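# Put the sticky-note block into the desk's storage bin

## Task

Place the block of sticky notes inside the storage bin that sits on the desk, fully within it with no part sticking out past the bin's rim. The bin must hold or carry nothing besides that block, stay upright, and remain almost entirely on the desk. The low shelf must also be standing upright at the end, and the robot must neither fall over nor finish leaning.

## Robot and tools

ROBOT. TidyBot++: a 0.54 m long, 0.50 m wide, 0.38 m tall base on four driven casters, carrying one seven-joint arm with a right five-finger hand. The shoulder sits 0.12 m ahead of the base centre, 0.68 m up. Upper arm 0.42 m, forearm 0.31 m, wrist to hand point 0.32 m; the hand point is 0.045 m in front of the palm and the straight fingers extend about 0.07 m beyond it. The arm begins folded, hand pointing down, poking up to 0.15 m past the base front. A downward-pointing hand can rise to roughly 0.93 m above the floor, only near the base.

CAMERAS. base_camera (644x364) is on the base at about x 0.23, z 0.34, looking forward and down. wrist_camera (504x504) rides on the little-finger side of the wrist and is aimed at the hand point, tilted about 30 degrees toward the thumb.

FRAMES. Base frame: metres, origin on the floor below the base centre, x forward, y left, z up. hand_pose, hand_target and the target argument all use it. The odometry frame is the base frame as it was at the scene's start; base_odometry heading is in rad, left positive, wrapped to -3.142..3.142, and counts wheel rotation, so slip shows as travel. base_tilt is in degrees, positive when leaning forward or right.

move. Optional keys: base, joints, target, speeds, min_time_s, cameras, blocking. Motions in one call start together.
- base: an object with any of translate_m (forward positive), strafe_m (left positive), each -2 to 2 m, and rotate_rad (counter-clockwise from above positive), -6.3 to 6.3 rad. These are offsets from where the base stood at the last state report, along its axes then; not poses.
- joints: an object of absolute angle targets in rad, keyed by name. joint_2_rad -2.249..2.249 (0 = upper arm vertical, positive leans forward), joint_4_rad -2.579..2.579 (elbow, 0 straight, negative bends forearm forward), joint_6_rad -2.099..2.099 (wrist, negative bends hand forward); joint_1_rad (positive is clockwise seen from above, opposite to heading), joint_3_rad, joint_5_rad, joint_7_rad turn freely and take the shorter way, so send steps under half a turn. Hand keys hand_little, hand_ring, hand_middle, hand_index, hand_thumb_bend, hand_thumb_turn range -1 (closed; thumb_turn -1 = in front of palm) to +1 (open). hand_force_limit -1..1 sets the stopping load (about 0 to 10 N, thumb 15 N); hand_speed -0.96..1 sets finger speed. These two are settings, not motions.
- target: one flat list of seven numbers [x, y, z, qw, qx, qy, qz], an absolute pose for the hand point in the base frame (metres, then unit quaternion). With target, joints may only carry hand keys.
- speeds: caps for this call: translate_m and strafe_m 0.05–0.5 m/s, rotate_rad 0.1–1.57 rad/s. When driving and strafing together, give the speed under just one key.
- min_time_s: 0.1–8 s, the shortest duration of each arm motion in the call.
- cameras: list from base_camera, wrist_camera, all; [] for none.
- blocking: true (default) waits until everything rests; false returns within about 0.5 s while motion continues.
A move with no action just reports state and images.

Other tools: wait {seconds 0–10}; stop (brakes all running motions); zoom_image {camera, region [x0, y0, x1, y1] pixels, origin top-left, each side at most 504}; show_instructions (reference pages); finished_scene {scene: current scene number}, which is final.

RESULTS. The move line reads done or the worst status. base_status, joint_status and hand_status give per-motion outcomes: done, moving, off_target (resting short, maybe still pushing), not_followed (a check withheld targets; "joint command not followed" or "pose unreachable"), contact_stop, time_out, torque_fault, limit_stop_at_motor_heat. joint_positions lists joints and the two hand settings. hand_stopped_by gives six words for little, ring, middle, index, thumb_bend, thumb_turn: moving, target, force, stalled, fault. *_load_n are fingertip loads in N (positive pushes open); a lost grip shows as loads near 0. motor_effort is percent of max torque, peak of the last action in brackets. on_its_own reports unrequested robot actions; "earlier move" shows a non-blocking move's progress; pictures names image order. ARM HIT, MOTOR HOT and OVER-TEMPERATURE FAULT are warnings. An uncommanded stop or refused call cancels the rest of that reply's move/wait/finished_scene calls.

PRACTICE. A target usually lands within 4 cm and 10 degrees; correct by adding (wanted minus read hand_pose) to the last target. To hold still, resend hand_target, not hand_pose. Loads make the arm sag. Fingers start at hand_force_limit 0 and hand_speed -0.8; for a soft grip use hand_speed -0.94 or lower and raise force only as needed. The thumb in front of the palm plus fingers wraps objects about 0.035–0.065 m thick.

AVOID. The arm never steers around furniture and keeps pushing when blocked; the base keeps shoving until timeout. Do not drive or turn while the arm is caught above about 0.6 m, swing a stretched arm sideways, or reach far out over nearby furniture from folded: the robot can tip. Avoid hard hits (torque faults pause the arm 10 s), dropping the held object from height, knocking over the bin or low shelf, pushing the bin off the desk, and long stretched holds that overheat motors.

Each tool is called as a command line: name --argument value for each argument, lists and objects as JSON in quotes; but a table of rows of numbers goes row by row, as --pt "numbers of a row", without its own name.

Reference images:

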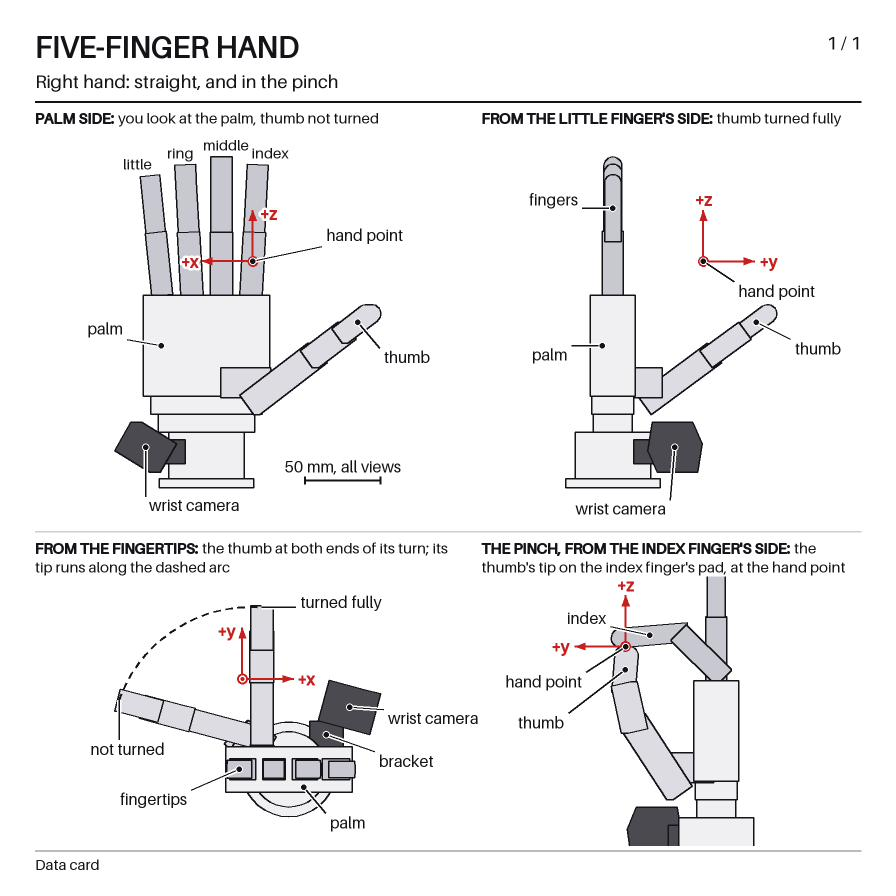

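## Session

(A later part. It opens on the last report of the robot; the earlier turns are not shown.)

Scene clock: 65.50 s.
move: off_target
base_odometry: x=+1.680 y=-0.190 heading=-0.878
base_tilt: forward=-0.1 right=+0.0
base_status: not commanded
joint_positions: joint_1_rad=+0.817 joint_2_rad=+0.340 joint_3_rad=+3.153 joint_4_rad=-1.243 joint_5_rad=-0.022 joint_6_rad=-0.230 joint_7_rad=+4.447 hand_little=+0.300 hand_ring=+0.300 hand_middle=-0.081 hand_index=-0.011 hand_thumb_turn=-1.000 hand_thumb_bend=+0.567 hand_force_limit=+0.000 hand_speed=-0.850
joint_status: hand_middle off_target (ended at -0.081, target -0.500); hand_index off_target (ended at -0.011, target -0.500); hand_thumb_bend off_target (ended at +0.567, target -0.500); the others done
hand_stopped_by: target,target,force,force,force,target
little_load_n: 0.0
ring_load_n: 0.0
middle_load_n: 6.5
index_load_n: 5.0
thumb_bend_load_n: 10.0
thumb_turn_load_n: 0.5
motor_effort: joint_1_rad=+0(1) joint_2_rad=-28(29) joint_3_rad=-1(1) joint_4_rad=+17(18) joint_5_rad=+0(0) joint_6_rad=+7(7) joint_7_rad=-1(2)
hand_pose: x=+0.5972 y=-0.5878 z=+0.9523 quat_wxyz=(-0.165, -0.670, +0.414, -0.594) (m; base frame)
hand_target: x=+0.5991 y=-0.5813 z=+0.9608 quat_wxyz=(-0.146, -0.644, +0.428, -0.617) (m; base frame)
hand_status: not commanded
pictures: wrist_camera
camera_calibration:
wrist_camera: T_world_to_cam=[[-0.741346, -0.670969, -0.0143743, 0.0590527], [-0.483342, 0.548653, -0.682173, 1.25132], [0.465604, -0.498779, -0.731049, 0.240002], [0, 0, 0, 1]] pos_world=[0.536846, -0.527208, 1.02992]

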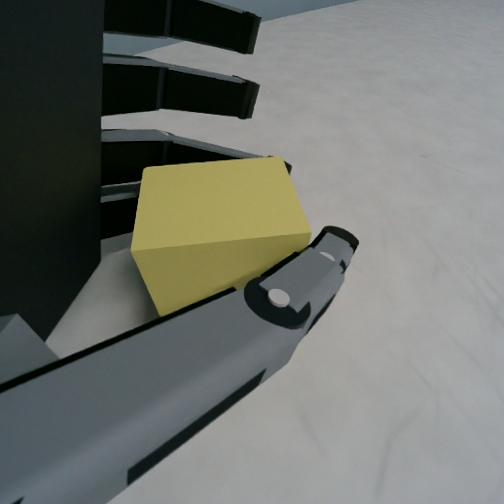

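move --joints '{"joint_2_rad":0.15,"joint_6_rad":-0.34}' --min_time_s 2 --cameras '["wrist_camera"]'

Scene clock: 68.17 s.
move: done
base_odometry: x=+1.680 y=-0.190 heading=-0.878
base_tilt: forward=-0.1 right=+0.0
base_status: not commanded
joint_positions: joint_1_rad=+0.817 joint_2_rad=+0.171 joint_3_rad=+3.153 joint_4_rad=-1.245 joint_5_rad=-0.022 joint_6_rad=-0.272 joint_7_rad=+4.447 hand_little=+0.300 hand_ring=+0.300 hand_middle=-0.081 hand_index=-0.011 hand_thumb_turn=-1.000 hand_thumb_bend=+0.567 hand_force_limit=+0.000 hand_speed=-0.850
joint_status: all done
hand_stopped_by: target,target,force,force,force,target
little_load_n: -0.5
ring_load_n: 0.0
middle_load_n: 6.5
index_load_n: 5.0
thumb_bend_load_n: 10.0
thumb_turn_load_n: 0.5
motor_effort: joint_1_rad=+0(1) joint_2_rad=-23(30) joint_3_rad=-1(1) joint_4_rad=+18(18) joint_5_rad=+0(1) joint_6_rad=+7(8) joint_7_rad=+0(2)
hand_pose: x=+0.5568 y=-0.5443 z=+1.0609 quat_wxyz=(-0.177, -0.635, +0.393, -0.641) (m; base frame)
hand_target: x=+0.5504 y=-0.5276 z=+1.0308 quat_wxyz=(-0.147, -0.645, +0.427, -0.617) (m; base frame)
hand_status: not commanded
pictures: wrist_camera
camera_calibration:
wrist_camera: T_world_to_cam=[[-0.739527, -0.672906, -0.0172637, 0.0608808], [-0.421156, 0.482556, -0.767963, 1.30251], [0.525097, -0.560659, -0.640262, 0.196839], [0, 0, 0, 1]] pos_world=[0.490225, -0.477209, 1.12736]

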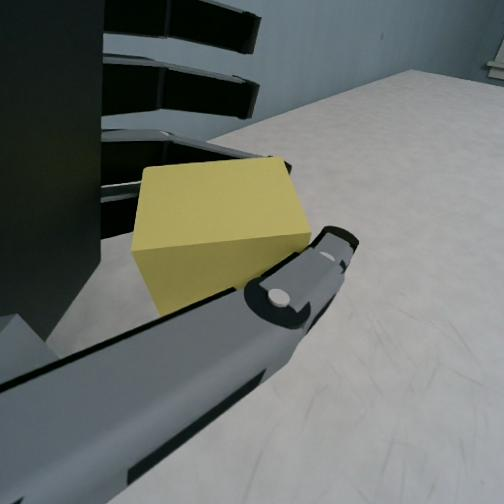

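move --base '{"translate_m":-0.5}' --joints '{"joint_1_rad":0.0,"joint_2_rad":-0.6,"joint_4_rad":-2.15,"joint_6_rad":-0.22}' --min_time_s 2.5 --cameras '["wrist_camera"]'

move --base '{"rotate_rad":3.114}' --speeds '{"rotate_rad":1.0}' --cameras '["wrist_camera","base_camera"]'

Scene clock: 72.90 s.
move: done
base_odometry: x=+1.361 y=+0.194 heading=-0.878
base_tilt: forward=-0.1 right=+0.0
base_status: done
joint_positions: joint_1_rad=+0.026 joint_2_rad=-0.586 joint_3_rad=+3.144 joint_4_rad=-2.116 joint_5_rad=-0.022 joint_6_rad=-0.272 joint_7_rad=+4.447 hand_little=+0.300 hand_ring=+0.300 hand_middle=-0.081 hand_index=-0.011 hand_thumb_turn=-1.000 hand_thumb_bend=+0.567 hand_force_limit=+0.000 hand_speed=-0.850
joint_status: all done
hand_stopped_by: target,target,force,force,force,target
little_load_n: 0.0
ring_load_n: 0.0
middle_load_n: 6.5
index_load_n: 5.0
thumb_bend_load_n: 10.0
thumb_turn_load_n: 0.5
motor_effort: joint_1_rad=+1(3) joint_2_rad=-1(27) joint_3_rad=+0(2) joint_4_rad=+18(19) joint_5_rad=+0(1) joint_6_rad=+7(8) joint_7_rad=-1(2)
hand_pose: x=+0.5021 y=-0.0570 z=+0.9258 quat_wxyz=(+0.083, -0.775, +0.122, -0.615) (m; base frame)
hand_target: x=+0.5020 y=-0.0371 z=+0.9236 quat_wxyz=(+0.111, -0.764, +0.126, -0.624) (m; base frame)
hand_status: not commanded
pictures: wrist_camera
camera_calibration:
wrist_camera: T_world_to_cam=[[-0.0341807, -0.999209, -0.0203114, -0.0238881], [-0.722854, 0.0387514, -0.689913, 0.994421], [0.690154, -0.00889955, -0.723607, 0.437968], [0, 0, 0, 1]] pos_world=[0.415739, -0.0585067, 1.0025]

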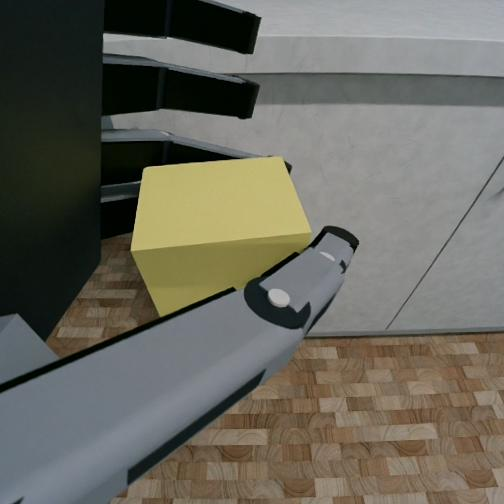

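Scene clock: 76.93 s.
move: done
base_odometry: x=+1.361 y=+0.194 heading=+2.235
base_tilt: forward=-0.1 right=+0.0
base_status: done
joint_positions: joint_1_rad=+0.022 joint_2_rad=-0.586 joint_3_rad=+3.144 joint_4_rad=-2.116 joint_5_rad=-0.022 joint_6_rad=-0.272 joint_7_rad=+4.447 hand_little=+0.300 hand_ring=+0.300 hand_middle=-0.081 hand_index=-0.011 hand_thumb_turn=-1.000 hand_thumb_bend=+0.567 hand_force_limit=+0.000 hand_speed=-0.850
joint_status: not commanded
hand_stopped_by: target,target,force,force,force,target
little_load_n: 0.0
ring_load_n: 0.0
middle_load_n: 6.5
index_load_n: 5.0
thumb_bend_load_n: 9.5
thumb_turn_load_n: 0.5
motor_effort: joint_1_rad=+0(1) joint_2_rad=-1(2) joint_3_rad=-1(2) joint_4_rad=+18(18) joint_5_rad=+0(1) joint_6_rad=+7(7) joint_7_rad=-1(2)
hand_pose: x=+0.5022 y=-0.0554 z=+0.9258 quat_wxyz=(+0.084, -0.775, +0.120, -0.615) (m; base frame)
hand_target: x=+0.5020 y=-0.0371 z=+0.9236 quat_wxyz=(+0.111, -0.764, +0.126, -0.624) (m; base frame)
hand_status: not commanded
pictures: base_camera, wrist_camera
camera_calibration:
wrist_camera: T_world_to_cam=[[-0.0301424, -0.999341, -0.0202149, -0.0244738], [-0.722862, 0.035762, -0.690067, 0.994572], [0.690335, -0.00618766, -0.723463, 0.43785], [0, 0, 0, 1]] pos_world=[0.415937, -0.0573163, 1.00259]

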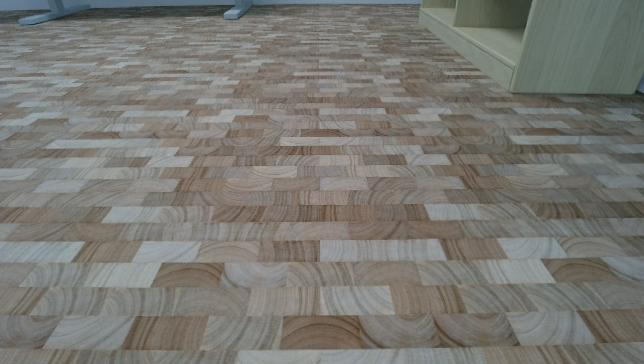

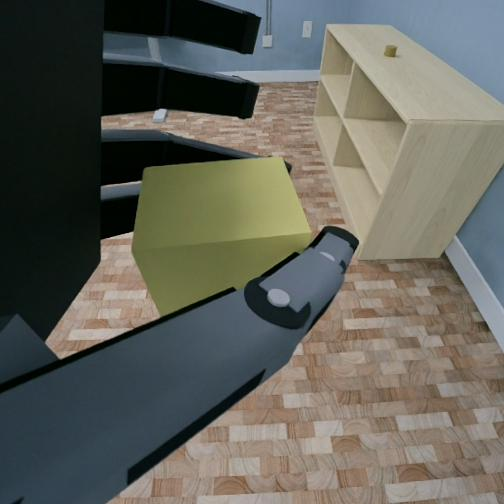

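move --base '{"translate_m":1.75,"strafe_m":1.5}' --cameras '["wrist_camera","base_camera"]'

Scene clock: 83.33 s.
move: done
base_odometry: x=-0.899 y=+0.648 heading=+2.236
base_tilt: forward=-0.1 right=+0.0
base_status: done
joint_positions: joint_1_rad=+0.022 joint_2_rad=-0.593 joint_3_rad=+3.144 joint_4_rad=-2.117 joint_5_rad=-0.022 joint_6_rad=-0.272 joint_7_rad=+4.447 hand_little=+0.300 hand_ring=+0.300 hand_middle=-0.081 hand_index=-0.011 hand_thumb_turn=-1.000 hand_thumb_bend=+0.567 hand_force_limit=+0.000 hand_speed=-0.850
joint_status: not commanded
hand_stopped_by: target,target,force,force,force,target
little_load_n: 0.0
ring_load_n: 0.5
middle_load_n: 6.5
index_load_n: 5.0
thumb_bend_load_n: 9.5
thumb_turn_load_n: 0.5
motor_effort: joint_1_rad=+1(1) joint_2_rad=-1(3) joint_3_rad=-1(2) joint_4_rad=+18(18) joint_5_rad=+1(1) joint_6_rad=+7(7) joint_7_rad=-1(2)
hand_pose: x=+0.5006 y=-0.0553 z=+0.9281 quat_wxyz=(+0.084, -0.773, +0.120, -0.617) (m; base frame)
hand_target: x=+0.5020 y=-0.0371 z=+0.9236 quat_wxyz=(+0.111, -0.764, +0.126, -0.624) (m; base frame)
hand_status: not commanded
pictures: base_camera, wrist_camera
camera_calibration:
wrist_camera: T_world_to_cam=[[-0.0296632, -0.999356, -0.0201955, -0.0245227], [-0.718664, 0.0353656, -0.694458, 0.996879], [0.694725, -0.0060861, -0.71925, 0.43446], [0, 0, 0, 1]] pos_world=[0.413863, -0.0571179, 1.00428]

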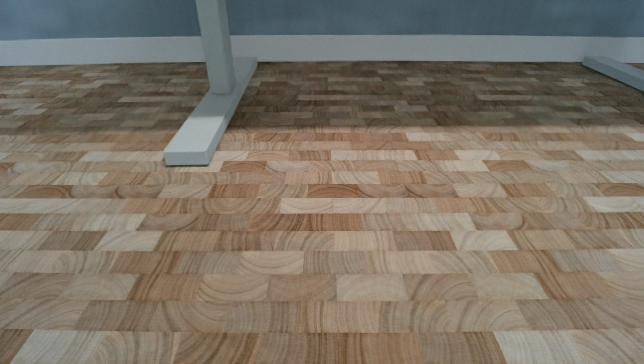

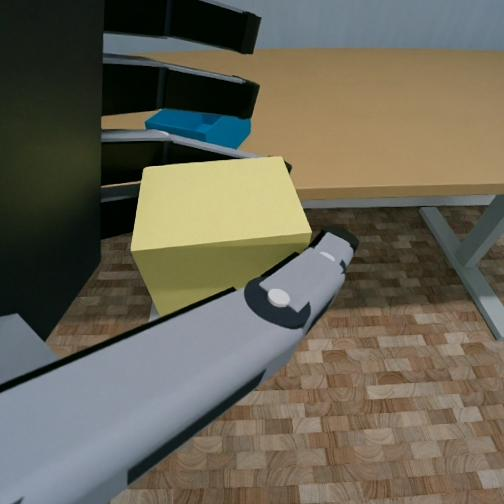

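zoom_image --camera "wrist_camera" --region '[100, 90, 260, 170]'

Scaled by 3.150 from the camera's 504x504 image, which has a finer 720x720 frame.

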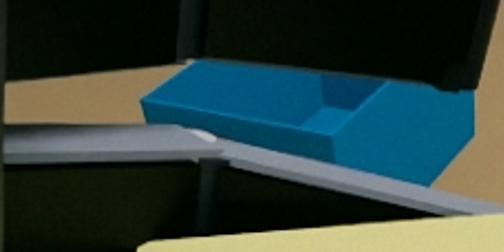

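move --base '{"strafe_m":0.16}' --cameras '["wrist_camera"]'

zoom_image --camera "wrist_camera" --region '[200, 60, 440, 220]'

Scene clock: 85.77 s.
move: done
base_odometry: x=-1.026 y=+0.549 heading=+2.236
base_tilt: forward=-0.1 right=+0.0
base_status: done
joint_positions: joint_1_rad=+0.022 joint_2_rad=-0.593 joint_3_rad=+3.139 joint_4_rad=-2.117 joint_5_rad=-0.022 joint_6_rad=-0.272 joint_7_rad=+4.447 hand_little=+0.300 hand_ring=+0.300 hand_middle=-0.081 hand_index=-0.011 hand_thumb_turn=-1.000 hand_thumb_bend=+0.567 hand_force_limit=+0.000 hand_speed=-0.850
joint_status: not commanded
hand_stopped_by: target,target,force,force,force,target
little_load_n: 0.0
ring_load_n: 0.0
middle_load_n: 7.0
index_load_n: 5.0
thumb_bend_load_n: 10.0
thumb_turn_load_n: 0.5
motor_effort: joint_1_rad=+0(1) joint_2_rad=-1(1) joint_3_rad=-1(3) joint_4_rad=+18(18) joint_5_rad=+0(1) joint_6_rad=+7(7) joint_7_rad=-1(2)
hand_pose: x=+0.5008 y=-0.0529 z=+0.9282 quat_wxyz=(+0.085, -0.773, +0.117, -0.617) (m; base frame)
hand_target: x=+0.5020 y=-0.0371 z=+0.9236 quat_wxyz=(+0.111, -0.764, +0.126, -0.624) (m; base frame)
hand_status: not commanded
pictures: wrist_camera
camera_calibration:
wrist_camera: T_world_to_cam=[[-0.0254339, -0.999523, -0.0175237, -0.0267812], [-0.718854, 0.0304679, -0.694493, 0.996856], [0.694696, -0.00506671, -0.719286, 0.434512], [0, 0, 0, 1]] pos_world=[0.414059, -0.054939, 1.00438]

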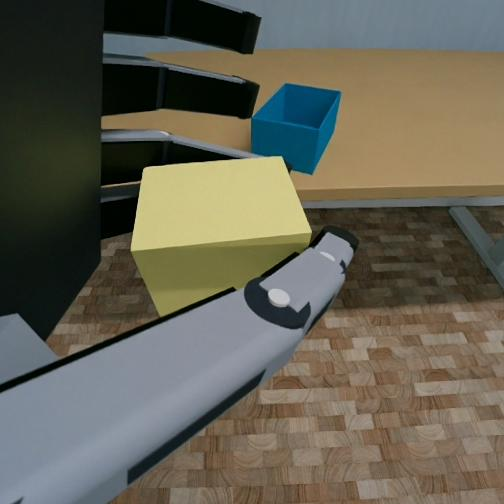

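Scaled by 2.100 from the camera's 504x504 image, which has a finer 720x720 frame.

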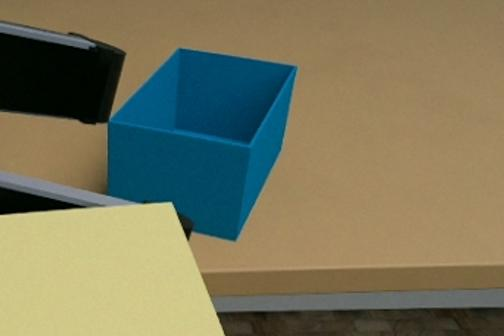

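move --base '{"translate_m":0.435,"strafe_m":-0.635}' --speeds '{"translate_m":0.3}' --cameras '["wrist_camera","base_camera"]'

move --joints '{"joint_1_rad":-1.07,"joint_2_rad":0.27,"joint_4_rad":-1.065,"joint_6_rad":-0.92}' --min_time_s 3.5 --cameras '["wrist_camera"]'

Scene clock: 94.27 s.
move: done
base_odometry: x=-0.794 y=+1.283 heading=+2.236
base_tilt: forward=-0.1 right=+0.0
base_status: done
joint_positions: joint_1_rad=+0.022 joint_2_rad=-0.595 joint_3_rad=+3.139 joint_4_rad=-2.118 joint_5_rad=-0.022 joint_6_rad=-0.272 joint_7_rad=+4.447 hand_little=+0.300 hand_ring=+0.300 hand_middle=-0.081 hand_index=-0.011 hand_thumb_turn=-1.000 hand_thumb_bend=+0.567 hand_force_limit=+0.000 hand_speed=-0.850
joint_status: not commanded
hand_stopped_by: target,target,force,force,force,target
little_load_n: 0.0
ring_load_n: 0.0
middle_load_n: 6.5
index_load_n: 5.0
thumb_bend_load_n: 9.5
thumb_turn_load_n: 0.5
motor_effort: joint_1_rad=+0(1) joint_2_rad=-1(3) joint_3_rad=-1(2) joint_4_rad=+18(18) joint_5_rad=+0(1) joint_6_rad=+7(8) joint_7_rad=+0(2)
hand_pose: x=+0.5001 y=-0.0529 z=+0.9287 quat_wxyz=(+0.085, -0.773, +0.117, -0.618) (m; base frame)
hand_target: x=+0.5020 y=-0.0371 z=+0.9236 quat_wxyz=(+0.111, -0.764, +0.126, -0.624) (m; base frame)
hand_status: not commanded
pictures: base_camera, wrist_camera
camera_calibration:
wrist_camera: T_world_to_cam=[[-0.0254037, -0.999523, -0.0175694, -0.0267653], [-0.717624, 0.030469, -0.695764, 0.997189], [0.695967, -0.00506672, -0.718056, 0.433584], [0, 0, 0, 1]] pos_world=[0.413167, -0.054939, 1.00467]

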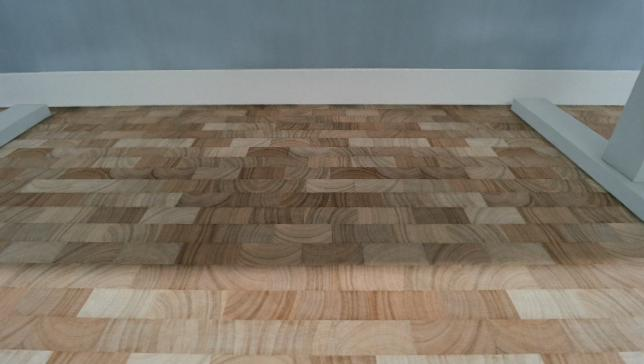

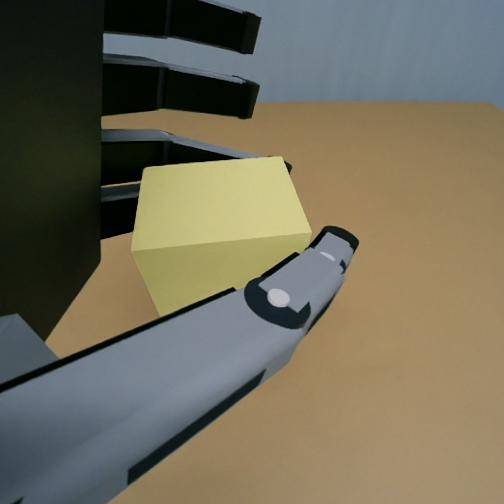

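Scene clock: 98.07 s.
move: done
base_odometry: x=-0.794 y=+1.283 heading=+2.236
base_tilt: forward=-0.1 right=+0.0
base_status: not commanded
joint_positions: joint_1_rad=-1.052 joint_2_rad=+0.245 joint_3_rad=+3.139 joint_4_rad=-1.116 joint_5_rad=-0.022 joint_6_rad=-0.851 joint_7_rad=+4.447 hand_little=+0.300 hand_ring=+0.300 hand_middle=-0.081 hand_index=-0.011 hand_thumb_turn=-1.000 hand_thumb_bend=+0.567 hand_force_limit=+0.000 hand_speed=-0.850
joint_status: all done
hand_stopped_by: target,target,force,force,force,target
little_load_n: 0.0
ring_load_n: 0.0
middle_load_n: 6.5
index_load_n: 5.0
thumb_bend_load_n: 9.5
thumb_turn_load_n: 0.5
motor_effort: joint_1_rad=+0(2) joint_2_rad=-24(26) joint_3_rad=-1(1) joint_4_rad=+16(19) joint_5_rad=+0(1) joint_6_rad=+5(8) joint_7_rad=-1(2)
hand_pose: x=+0.4724 y=+0.5359 z=+0.9251 quat_wxyz=(+0.283, -0.826, -0.341, -0.347) (m; base frame)
hand_target: x=+0.4558 y=+0.5414 z=+0.9187 quat_wxyz=(+0.284, -0.843, -0.324, -0.322) (m; base frame)
hand_status: not commanded
pictures: wrist_camera
camera_calibration:
wrist_camera: T_world_to_cam=[[0.869388, -0.493842, -0.0168466, -0.133338], [-0.468757, -0.813483, -0.344257, 0.966499], [0.156304, 0.30719, -0.938724, 0.745037], [0, 0, 0, 1]] pos_world=[0.452523, 0.491515, 1.02986]

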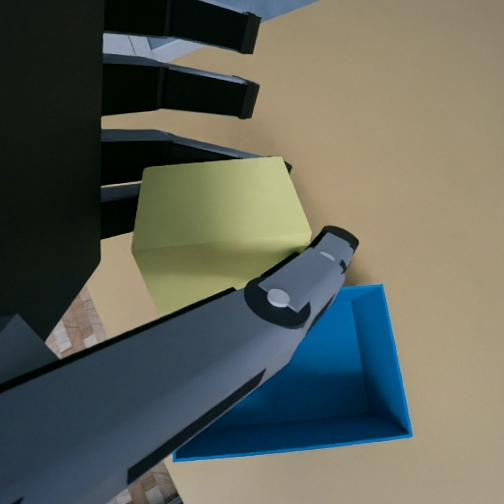

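move --base '{"translate_m":0.057,"strafe_m":-0.037}' --speeds '{"translate_m":0.1}' --joints '{"joint_1_rad":-1.12,"joint_2_rad":0.182,"joint_4_rad":-1.353,"joint_6_rad":-0.74,"hand_speed":-0.5,"hand_ring":-0.9,"hand_little":-0.9}' --min_time_s 3 --cameras '["wrist_camera"]'

Scene clock: 104.60 s.
move: done
base_odometry: x=-0.800 y=+1.351 heading=+2.236
base_tilt: forward=-0.1 right=+0.0
base_status: done
joint_positions: joint_1_rad=-1.093 joint_2_rad=+0.208 joint_3_rad=+3.139 joint_4_rad=-1.319 joint_5_rad=-0.022 joint_6_rad=-0.804 joint_7_rad=+4.447 hand_little=-0.900 hand_ring=-0.900 hand_middle=-0.081 hand_index=-0.011 hand_thumb_turn=-1.000 hand_thumb_bend=+0.567 hand_force_limit=+0.000 hand_speed=-0.500
joint_status: all done
hand_stopped_by: target,target,force,force,force,target
little_load_n: 0.0
ring_load_n: 0.0
middle_load_n: 6.5
index_load_n: 5.5
thumb_bend_load_n: 10.0
thumb_turn_load_n: 0.5
motor_effort: joint_1_rad=+1(2) joint_2_rad=-23(28) joint_3_rad=-1(2) joint_4_rad=+16(19) joint_5_rad=+0(1) joint_6_rad=+5(6) joint_7_rad=+0(2)
hand_pose: x=+0.4332 y=+0.5165 z=+0.8514 quat_wxyz=(+0.256, -0.843, -0.367, -0.300) (m; base frame)
hand_target: x=+0.4140 y=+0.5284 z=+0.8605 quat_wxyz=(+0.285, -0.838, -0.347, -0.308) (m; base frame)
hand_status: not commanded
pictures: wrist_camera
camera_calibration:
wrist_camera: T_world_to_cam=[[0.88749, -0.460525, -0.0166717, -0.135343], [-0.451545, -0.861821, -0.231025, 0.828078], [0.0920248, 0.212561, -0.972805, 0.793667], [0, 0, 0, 1]] pos_world=[0.420992, 0.482624, 0.961134]

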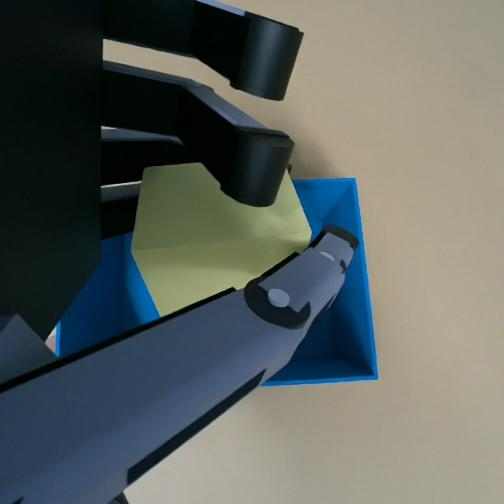

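move --joints '{"joint_2_rad":0.18,"joint_4_rad":-1.472,"joint_6_rad":-0.62}' --min_time_s 2 --cameras '["wrist_camera"]'

Scene clock: 107.67 s.
move: done
base_odometry: x=-0.800 y=+1.351 heading=+2.236
base_tilt: forward=-0.1 right=+0.0
base_status: not commanded
joint_positions: joint_1_rad=-1.093 joint_2_rad=+0.206 joint_3_rad=+3.139 joint_4_rad=-1.438 joint_5_rad=-0.022 joint_6_rad=-0.684 joint_7_rad=+4.447 hand_little=-0.900 hand_ring=-0.900 hand_middle=-0.081 hand_index=-0.011 hand_thumb_turn=-1.000 hand_thumb_bend=+0.567 hand_force_limit=+0.000 hand_speed=-0.500
joint_status: all done
hand_stopped_by: target,target,force,force,force,target
little_load_n: 0.5
ring_load_n: 0.0
middle_load_n: 6.5
index_load_n: 5.0
thumb_bend_load_n: 9.5
thumb_turn_load_n: 0.0
motor_effort: joint_1_rad=+0(1) joint_2_rad=-23(25) joint_3_rad=-1(1) joint_4_rad=+16(18) joint_5_rad=+0(1) joint_6_rad=+5(5) joint_7_rad=-1(2)
hand_pose: x=+0.4333 y=+0.5157 z=+0.8157 quat_wxyz=(+0.257, -0.842, -0.365, -0.301) (m; base frame)
hand_target: x=+0.4135 y=+0.5276 z=+0.8246 quat_wxyz=(+0.286, -0.838, -0.347, -0.309) (m; base frame)
hand_status: not commanded
pictures: wrist_camera
camera_calibration:
wrist_camera: T_world_to_cam=[[0.886259, -0.462889, -0.0166768, -0.134596], [-0.453526, -0.859891, -0.234312, 0.821722], [0.0941202, 0.215224, -0.972018, 0.756185], [0, 0, 0, 1]] pos_world=[0.420787, 0.481538, 0.92532]

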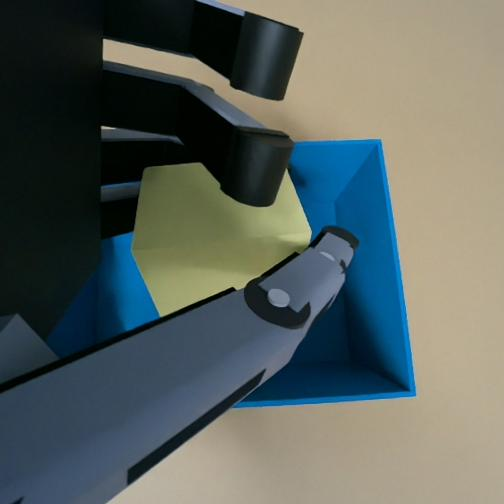

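move --joints '{"joint_2_rad":0.185,"joint_4_rad":-1.54,"joint_6_rad":-0.55}' --min_time_s 2 --cameras '["wrist_camera"]'

Scene clock: 110.27 s.
move: done
base_odometry: x=-0.800 y=+1.351 heading=+2.236
base_tilt: forward=-0.1 right=+0.0
base_status: not commanded
joint_positions: joint_1_rad=-1.093 joint_2_rad=+0.206 joint_3_rad=+3.139 joint_4_rad=-1.505 joint_5_rad=-0.022 joint_6_rad=-0.614 joint_7_rad=+4.447 hand_little=-0.900 hand_ring=-0.900 hand_middle=-0.081 hand_index=-0.011 hand_thumb_turn=-1.000 hand_thumb_bend=+0.567 hand_force_limit=+0.000 hand_speed=-0.500
joint_status: all done
hand_stopped_by: target,target,force,force,force,target
little_load_n: 0.0
ring_load_n: 0.0
middle_load_n: 7.0
index_load_n: 5.0
thumb_bend_load_n: 10.0
thumb_turn_load_n: 0.5
motor_effort: joint_1_rad=+1(1) joint_2_rad=-23(25) joint_3_rad=-1(1) joint_4_rad=+16(18) joint_5_rad=+0(0) joint_6_rad=+5(5) joint_7_rad=-1(2)
hand_pose: x=+0.4329 y=+0.5140 z=+0.7952 quat_wxyz=(+0.257, -0.842, -0.364, -0.303) (m; base frame)
hand_target: x=+0.4129 y=+0.5264 z=+0.8008 quat_wxyz=(+0.285, -0.838, -0.347, -0.308) (m; base frame)
hand_status: not commanded
pictures: wrist_camera
camera_calibration:
wrist_camera: T_world_to_cam=[[0.88558, -0.464192, -0.0165391, -0.134496], [-0.454495, -0.858634, -0.237029, 0.817256], [0.0958257, 0.217425, -0.971362, 0.734247], [0, 0, 0, 1]] pos_world=[0.420186, 0.479648, 0.904708]

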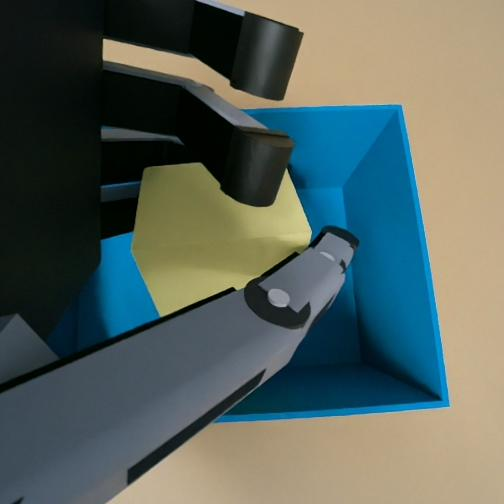

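move --joints '{"hand_speed":-0.7,"hand_thumb_bend":0.95}' --cameras '["wrist_camera"]'

move --joints '{"hand_index":0.3,"hand_middle":0.3}' --cameras '["wrist_camera"]'

Scene clock: 112.10 s.
move: done
base_odometry: x=-0.800 y=+1.351 heading=+2.236
base_tilt: forward=-0.1 right=+0.0
base_status: not commanded
joint_positions: joint_1_rad=-1.093 joint_2_rad=+0.204 joint_3_rad=+3.139 joint_4_rad=-1.505 joint_5_rad=-0.022 joint_6_rad=-0.610 joint_7_rad=+4.447 hand_little=-0.900 hand_ring=-0.900 hand_middle=-0.081 hand_index=-0.011 hand_thumb_turn=-1.000 hand_thumb_bend=+0.950 hand_force_limit=+0.000 hand_speed=-0.700
joint_status: all done
hand_stopped_by: target,target,force,force,target,target
little_load_n: 0.0
ring_load_n: 0.0
middle_load_n: -0.5
index_load_n: 0.0
thumb_bend_load_n: 0.0
thumb_turn_load_n: 0.0
motor_effort: joint_1_rad=+0(1) joint_2_rad=-22(23) joint_3_rad=-1(1) joint_4_rad=+15(16) joint_5_rad=+0(0) joint_6_rad=+5(5) joint_7_rad=+0(2)
hand_pose: x=+0.4332 y=+0.5147 z=+0.7968 quat_wxyz=(+0.259, -0.841, -0.364, -0.304) (m; base frame)
hand_target: x=+0.4129 y=+0.5264 z=+0.8008 quat_wxyz=(+0.285, -0.838, -0.347, -0.308) (m; base frame)
hand_status: not commanded
pictures: wrist_camera
camera_calibration:
wrist_camera: T_world_to_cam=[[0.885588, -0.464175, -0.0165608, -0.134505], [-0.453988, -0.857518, -0.241987, 0.821496], [0.0981235, 0.22182, -0.970138, 0.731466], [0, 0, 0, 1]] pos_world=[0.420292, 0.47976, 0.906187]

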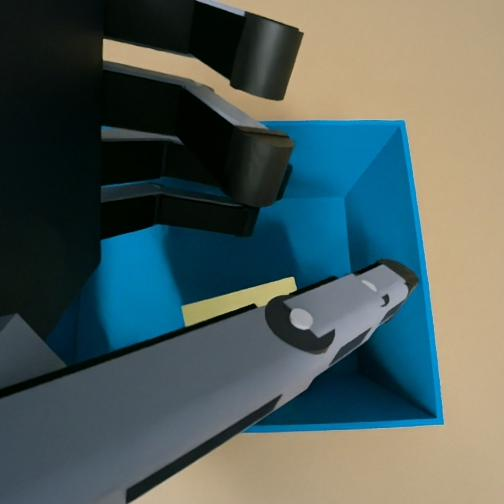

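Scene clock: 113.03 s.
move: done
base_odometry: x=-0.800 y=+1.351 heading=+2.236
base_tilt: forward=-0.1 right=+0.0
base_status: not commanded
joint_positions: joint_1_rad=-1.093 joint_2_rad=+0.204 joint_3_rad=+3.139 joint_4_rad=-1.505 joint_5_rad=-0.022 joint_6_rad=-0.610 joint_7_rad=+4.447 hand_little=-0.900 hand_ring=-0.900 hand_middle=+0.300 hand_index=+0.300 hand_thumb_turn=-1.000 hand_thumb_bend=+0.950 hand_force_limit=+0.000 hand_speed=-0.700
joint_status: all done
hand_stopped_by: target,target,target,target,target,target
little_load_n: 0.0
ring_load_n: 0.0
middle_load_n: 0.0
index_load_n: 0.0
thumb_bend_load_n: 0.0
thumb_turn_load_n: 0.0
motor_effort: joint_1_rad=+1(1) joint_2_rad=-22(23) joint_3_rad=-1(1) joint_4_rad=+16(16) joint_5_rad=+0(0) joint_6_rad=+4(5) joint_7_rad=+0(2)
hand_pose: x=+0.4332 y=+0.5148 z=+0.7968 quat_wxyz=(+0.259, -0.841, -0.364, -0.304) (m; base frame)
hand_target: x=+0.4129 y=+0.5264 z=+0.8008 quat_wxyz=(+0.285, -0.838, -0.347, -0.308) (m; base frame)
hand_status: not commanded
pictures: wrist_camera
camera_calibration:
wrist_camera: T_world_to_cam=[[0.88563, -0.464097, -0.0165392, -0.134534], [-0.453907, -0.85756, -0.241989, 0.82157], [0.0981233, 0.22182, -0.970138, 0.731444], [0, 0, 0, 1]] pos_world=[0.420292, 0.47986, 0.906187]

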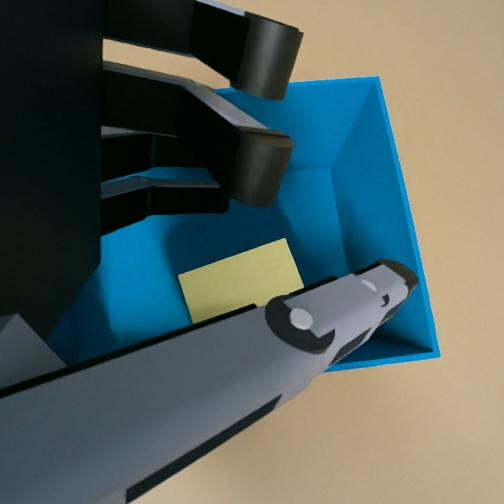

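move --joints '{"joint_2_rad":0.17,"joint_4_rad":-1.2,"joint_6_rad":-0.93}' --min_time_s 2.5 --cameras '["wrist_camera"]'

Scene clock: 116.20 s.
move: done
base_odometry: x=-0.800 y=+1.351 heading=+2.236
base_tilt: forward=-0.1 right=+0.0
base_status: not commanded
joint_positions: joint_1_rad=-1.093 joint_2_rad=+0.188 joint_3_rad=+3.139 joint_4_rad=-1.244 joint_5_rad=-0.022 joint_6_rad=-0.861 joint_7_rad=+4.447 hand_little=-0.900 hand_ring=-0.900 hand_middle=+0.300 hand_index=+0.300 hand_thumb_turn=-1.000 hand_thumb_bend=+0.950 hand_force_limit=+0.000 hand_speed=-0.700
joint_status: all done
hand_stopped_by: target,target,target,target,target,target
little_load_n: 0.0
ring_load_n: 0.0
middle_load_n: 0.0
index_load_n: 0.0
thumb_bend_load_n: 0.0
thumb_turn_load_n: 0.0
motor_effort: joint_1_rad=+0(1) joint_2_rad=-22(24) joint_3_rad=-1(1) joint_4_rad=+16(17) joint_5_rad=+0(0) joint_6_rad=+4(5) joint_7_rad=+0(2)
hand_pose: x=+0.4323 y=+0.5154 z=+0.8901 quat_wxyz=(+0.267, -0.835, -0.364, -0.313) (m; base frame)
hand_target: x=+0.4068 y=+0.5127 z=+0.9076 quat_wxyz=(+0.277, -0.843, -0.350, -0.300) (m; base frame)
hand_status: not commanded
pictures: wrist_camera
camera_calibration:
wrist_camera: T_world_to_cam=[[0.888335, -0.458896, -0.0165572, -0.135697], [-0.446263, -0.85426, -0.266624, 0.861122], [0.108209, 0.244241, -0.963658, 0.800215], [0, 0, 0, 1]] pos_world=[0.418241, 0.477907, 0.998483]

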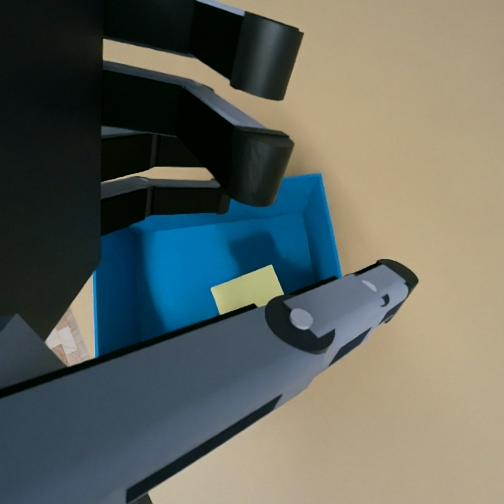

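finished_scene --scene 1

The scene is finished: the task was done.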